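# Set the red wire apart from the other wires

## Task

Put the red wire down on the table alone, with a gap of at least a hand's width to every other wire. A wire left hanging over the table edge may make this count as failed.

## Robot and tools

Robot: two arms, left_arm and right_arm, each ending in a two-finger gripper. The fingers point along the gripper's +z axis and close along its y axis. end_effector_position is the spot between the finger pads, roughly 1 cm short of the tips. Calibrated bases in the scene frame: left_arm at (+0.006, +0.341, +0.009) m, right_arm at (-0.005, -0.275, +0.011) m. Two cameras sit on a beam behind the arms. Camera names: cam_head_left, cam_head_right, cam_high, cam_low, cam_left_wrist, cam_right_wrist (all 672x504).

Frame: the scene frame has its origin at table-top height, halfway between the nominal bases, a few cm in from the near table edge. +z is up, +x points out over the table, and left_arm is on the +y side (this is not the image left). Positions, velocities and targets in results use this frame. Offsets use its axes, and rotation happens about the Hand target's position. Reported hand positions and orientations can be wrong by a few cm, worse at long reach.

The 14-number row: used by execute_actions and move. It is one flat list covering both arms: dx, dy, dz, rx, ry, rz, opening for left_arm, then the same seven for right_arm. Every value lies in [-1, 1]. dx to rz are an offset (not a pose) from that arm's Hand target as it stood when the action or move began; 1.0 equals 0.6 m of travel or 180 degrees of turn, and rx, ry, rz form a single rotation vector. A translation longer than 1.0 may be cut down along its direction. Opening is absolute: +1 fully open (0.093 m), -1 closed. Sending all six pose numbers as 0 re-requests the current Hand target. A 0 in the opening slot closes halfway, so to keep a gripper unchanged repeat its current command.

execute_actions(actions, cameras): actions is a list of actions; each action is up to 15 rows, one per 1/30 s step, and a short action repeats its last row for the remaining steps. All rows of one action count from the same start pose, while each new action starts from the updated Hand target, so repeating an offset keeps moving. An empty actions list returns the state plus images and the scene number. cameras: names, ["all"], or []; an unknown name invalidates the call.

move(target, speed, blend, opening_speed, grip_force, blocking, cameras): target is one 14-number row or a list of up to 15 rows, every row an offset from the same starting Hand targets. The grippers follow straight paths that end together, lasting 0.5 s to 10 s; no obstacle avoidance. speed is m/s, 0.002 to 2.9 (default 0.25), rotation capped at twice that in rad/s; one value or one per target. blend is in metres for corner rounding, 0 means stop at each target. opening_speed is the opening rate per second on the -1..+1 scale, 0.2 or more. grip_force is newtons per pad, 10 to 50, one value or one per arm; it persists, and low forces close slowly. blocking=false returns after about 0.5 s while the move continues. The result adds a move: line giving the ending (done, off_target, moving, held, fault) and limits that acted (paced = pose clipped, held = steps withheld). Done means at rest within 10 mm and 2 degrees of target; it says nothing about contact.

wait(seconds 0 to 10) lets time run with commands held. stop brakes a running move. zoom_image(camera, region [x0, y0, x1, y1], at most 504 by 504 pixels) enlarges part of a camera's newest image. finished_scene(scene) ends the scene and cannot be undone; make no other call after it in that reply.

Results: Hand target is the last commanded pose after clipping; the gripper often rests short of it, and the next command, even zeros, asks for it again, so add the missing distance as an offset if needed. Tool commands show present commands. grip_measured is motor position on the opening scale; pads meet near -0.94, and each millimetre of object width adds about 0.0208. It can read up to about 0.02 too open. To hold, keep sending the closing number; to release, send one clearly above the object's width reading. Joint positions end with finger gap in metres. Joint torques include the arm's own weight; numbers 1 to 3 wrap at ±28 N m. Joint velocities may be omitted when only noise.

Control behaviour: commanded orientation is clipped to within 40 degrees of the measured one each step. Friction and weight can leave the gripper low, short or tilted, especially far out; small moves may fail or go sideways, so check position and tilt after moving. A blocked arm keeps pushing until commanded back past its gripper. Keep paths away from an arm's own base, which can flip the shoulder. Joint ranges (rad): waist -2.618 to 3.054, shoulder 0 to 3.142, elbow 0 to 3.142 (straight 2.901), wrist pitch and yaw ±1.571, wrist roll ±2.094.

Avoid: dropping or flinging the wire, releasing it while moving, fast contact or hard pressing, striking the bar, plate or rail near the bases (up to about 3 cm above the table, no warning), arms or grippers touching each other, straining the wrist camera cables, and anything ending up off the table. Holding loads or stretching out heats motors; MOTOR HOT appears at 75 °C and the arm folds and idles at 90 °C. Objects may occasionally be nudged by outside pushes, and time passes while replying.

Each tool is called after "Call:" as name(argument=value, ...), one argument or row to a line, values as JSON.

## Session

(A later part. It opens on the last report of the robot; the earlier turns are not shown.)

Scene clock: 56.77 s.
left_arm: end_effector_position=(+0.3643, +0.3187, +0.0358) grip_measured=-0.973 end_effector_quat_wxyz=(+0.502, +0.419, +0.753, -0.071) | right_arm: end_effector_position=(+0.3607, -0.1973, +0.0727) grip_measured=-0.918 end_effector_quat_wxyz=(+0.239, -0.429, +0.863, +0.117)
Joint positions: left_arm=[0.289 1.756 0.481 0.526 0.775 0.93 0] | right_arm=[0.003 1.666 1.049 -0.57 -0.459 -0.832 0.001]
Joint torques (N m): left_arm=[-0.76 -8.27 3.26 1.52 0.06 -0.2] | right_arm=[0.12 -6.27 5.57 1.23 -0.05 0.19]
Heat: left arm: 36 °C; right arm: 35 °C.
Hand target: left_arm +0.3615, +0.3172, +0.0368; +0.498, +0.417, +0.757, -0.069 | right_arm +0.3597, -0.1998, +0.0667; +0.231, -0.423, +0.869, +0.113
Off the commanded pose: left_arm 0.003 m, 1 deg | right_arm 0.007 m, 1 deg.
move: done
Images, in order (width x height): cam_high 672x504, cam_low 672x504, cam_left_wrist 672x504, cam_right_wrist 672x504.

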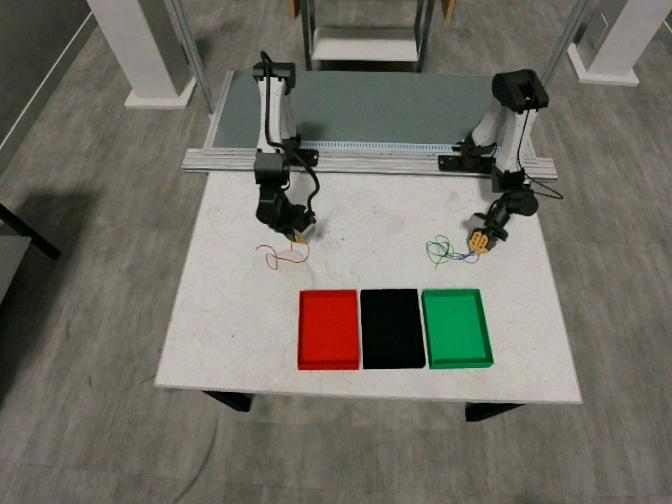

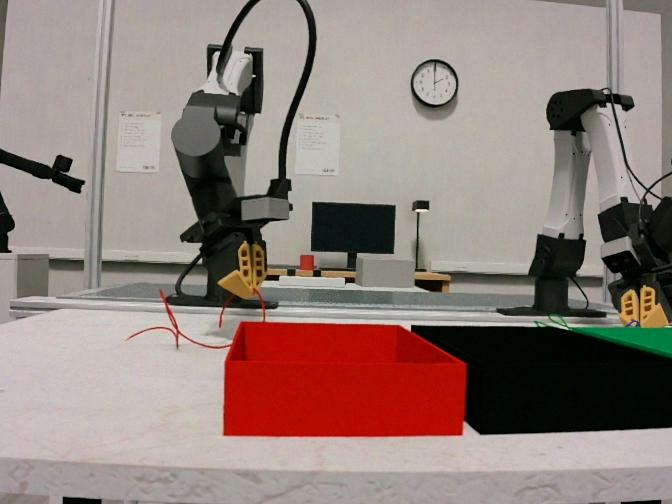

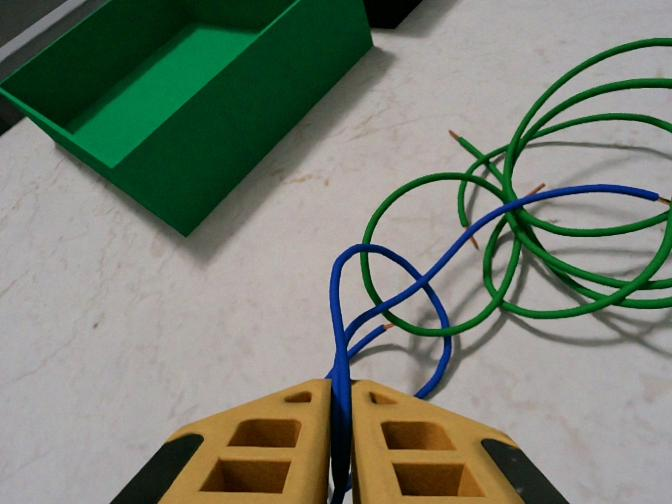

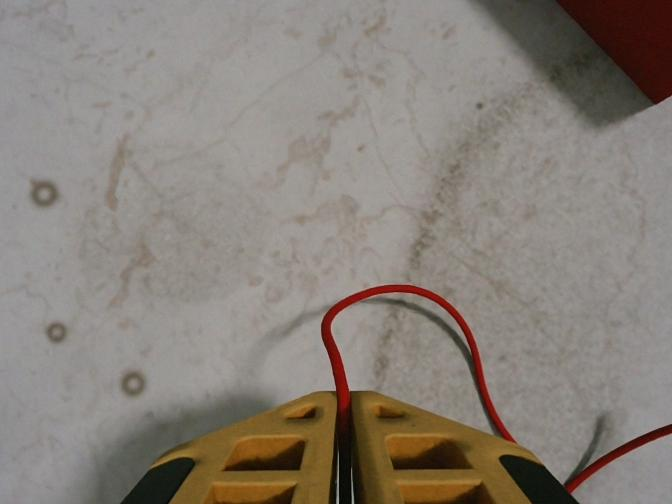

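Call:
move(
  target=[
    [0,0,-0.02,0,0,0,-1,0,0,-0.078,0,0,0,-0.925],
    [0,0,-0.02,0,0,0,-0.6,0,0,-0.078,0,0,0,-0.6],
  ],
  speed=0.08,
  opening_speed=1,
  cameras=["cam_high","cam_left_wrist","cam_right_wrist"],
)

Scene clock: 60.93 s.
left_arm: end_effector_position=(+0.3656, +0.3198, +0.0302) grip_measured=-0.602 end_effector_quat_wxyz=(+0.504, +0.419, +0.752, -0.065) | right_arm: end_effector_position=(+0.3637, -0.1980, +0.0294) grip_measured=-0.602 end_effector_quat_wxyz=(+0.244, -0.429, +0.863, +0.113)
Joint positions: left_arm=[0.288 1.787 0.472 0.577 0.766 0.93 0.016] | right_arm=[0.008 1.751 0.951 -0.374 -0.454 -0.824 0.016]
Joint torques (N m): left_arm=[-0.72 -5.64 2.82 1.71 0.11 -0.19] | right_arm=[0.24 -6.04 4.82 1.26 -0.09 0.18]
Heat: left arm: 35 °C; right arm: 35 °C.
Hand target: left_arm +0.3615, +0.3172, +0.0248; +0.498, +0.417, +0.757, -0.069 | right_arm +0.3597, -0.1998, +0.0200; +0.232, -0.423, +0.869, +0.113
Off the commanded pose: left_arm 0.007 m, 1 deg | right_arm 0.010 m, 2 deg.
move: done
Images, in order (width x height): cam_high 672x504, cam_left_wrist 672x504, cam_right_wrist 672x504.

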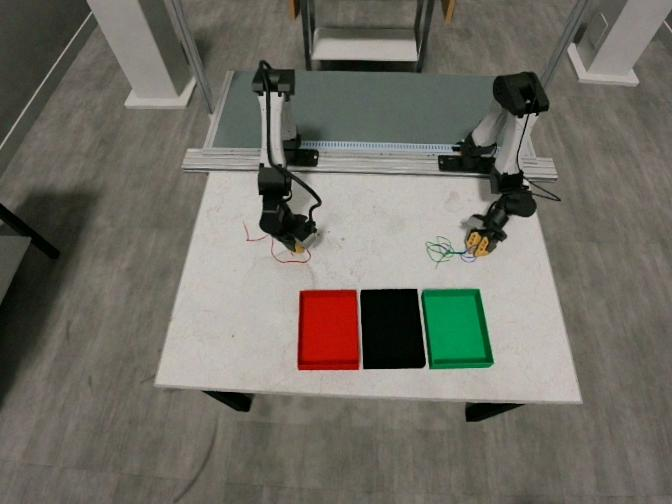

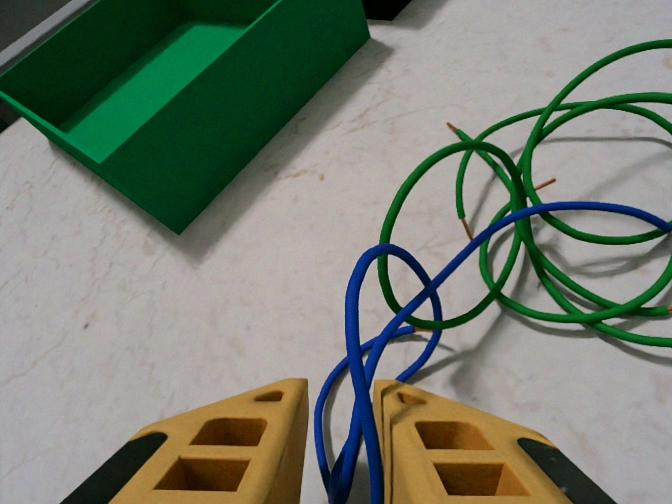

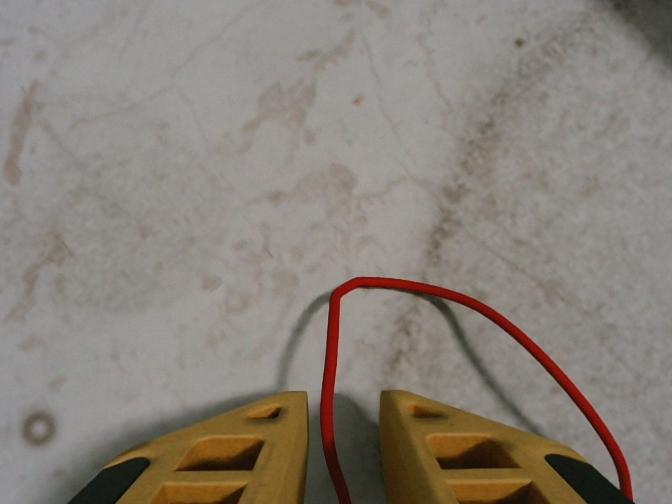

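Call:
move(
  target=[
    [-0.055,0.04,0.05,0,0,0,-0.4,-0.03,-0.037,0.08,0,0,0,-0.4],
    [-0.12,0.09,0.14,0,0,0,-0.4,-0.08,-0.09,0.2,0,0,0,-0.4],
  ],
  speed=[0.08,0.2],
  blend=0.02,
  cameras=["cam_high","cam_low","cam_left_wrist","cam_right_wrist"],
)

Call:
zoom_image(
  camera="cam_high",
  region=[200, 150, 560, 370],
)

Scene clock: 66.67 s.
left_arm: end_effector_position=(+0.2810, +0.3646, +0.0978) grip_measured=-0.402 end_effector_quat_wxyz=(+0.488, +0.411, +0.766, -0.082) | right_arm: end_effector_position=(+0.3092, -0.2542, +0.1307) grip_measured=-0.403 end_effector_quat_wxyz=(+0.219, -0.419, +0.874, +0.113)
Joint positions: left_arm=[0.628 1.3 0.523 -0.343 0.966 1.351 0.026] | right_arm=[-0.208 1.479 1.111 -0.954 -0.493 -1.042 0.026]
Joint torques (N m): left_arm=[0.32 -2.7 8.77 1.09 0.46 -0.06] | right_arm=[-0.51 -6.24 7.71 0.75 -0.44 -0.03]
Heat: left arm: 35 °C; right arm: 35 °C.
Hand target: left_arm +0.2895, +0.3712, +0.1089; +0.498, +0.417, +0.757, -0.069 | right_arm +0.3116, -0.2538, +0.1398; +0.231, -0.423, +0.869, +0.113
Off the commanded pose: left_arm 0.015 m, 2 deg | right_arm 0.010 m, 2 deg.
move: off_target (left_arm)
Images, in order (width x height): cam_high 672x504, cam_low 672x504, cam_left_wrist 672x504, cam_right_wrist 672x504.

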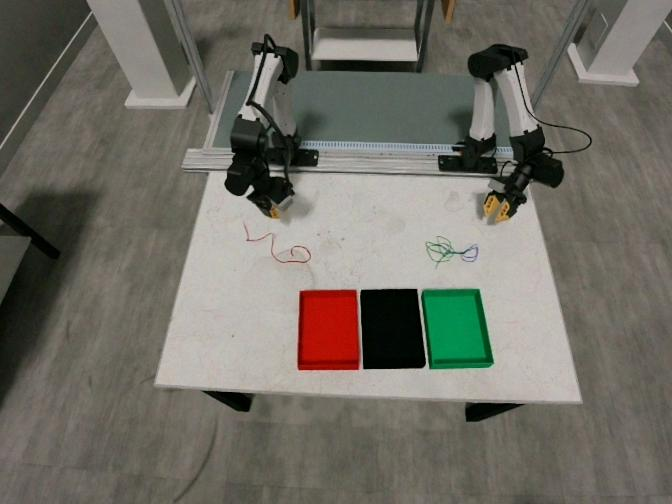

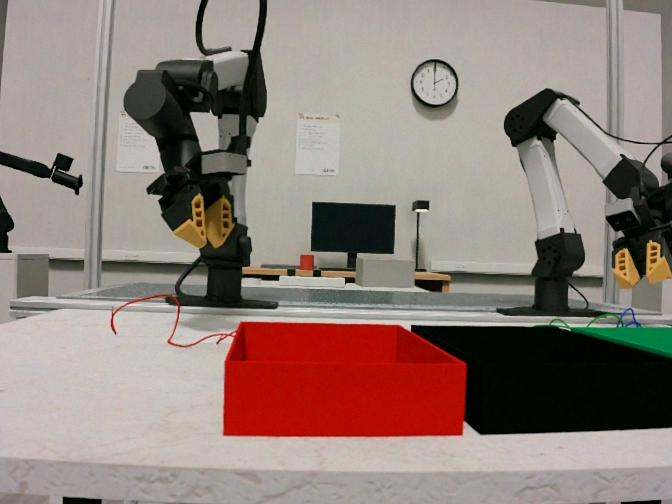

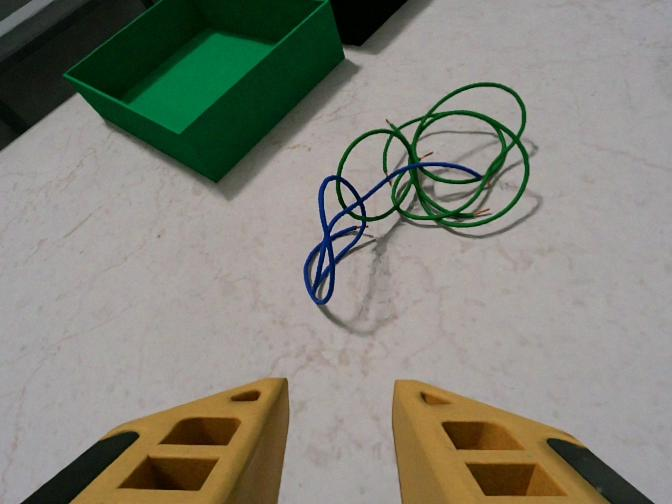

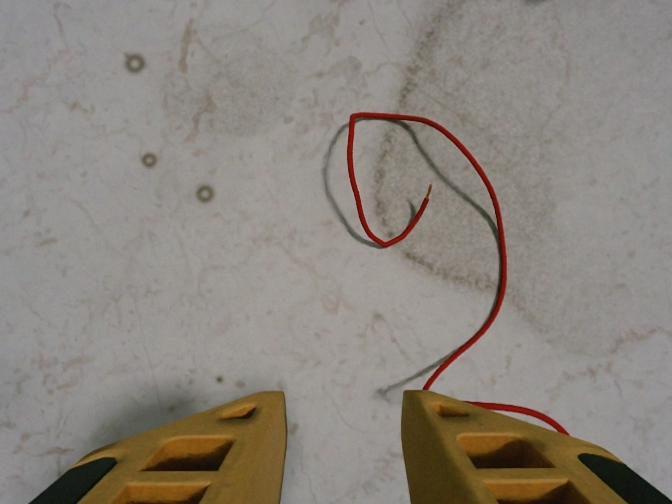

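Scaled by 1.400 from the camera's 672x504 image, which has a finer 960x720 frame.

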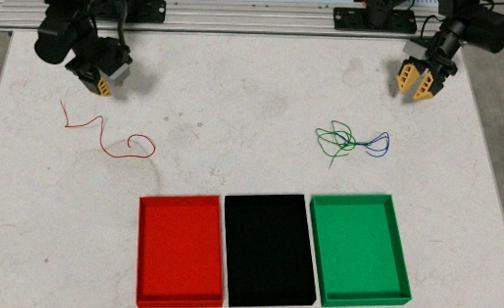

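Red lies alone and on the table.

Call:
finished_scene(
  scene=2,
)

The scene is finished: the task was done.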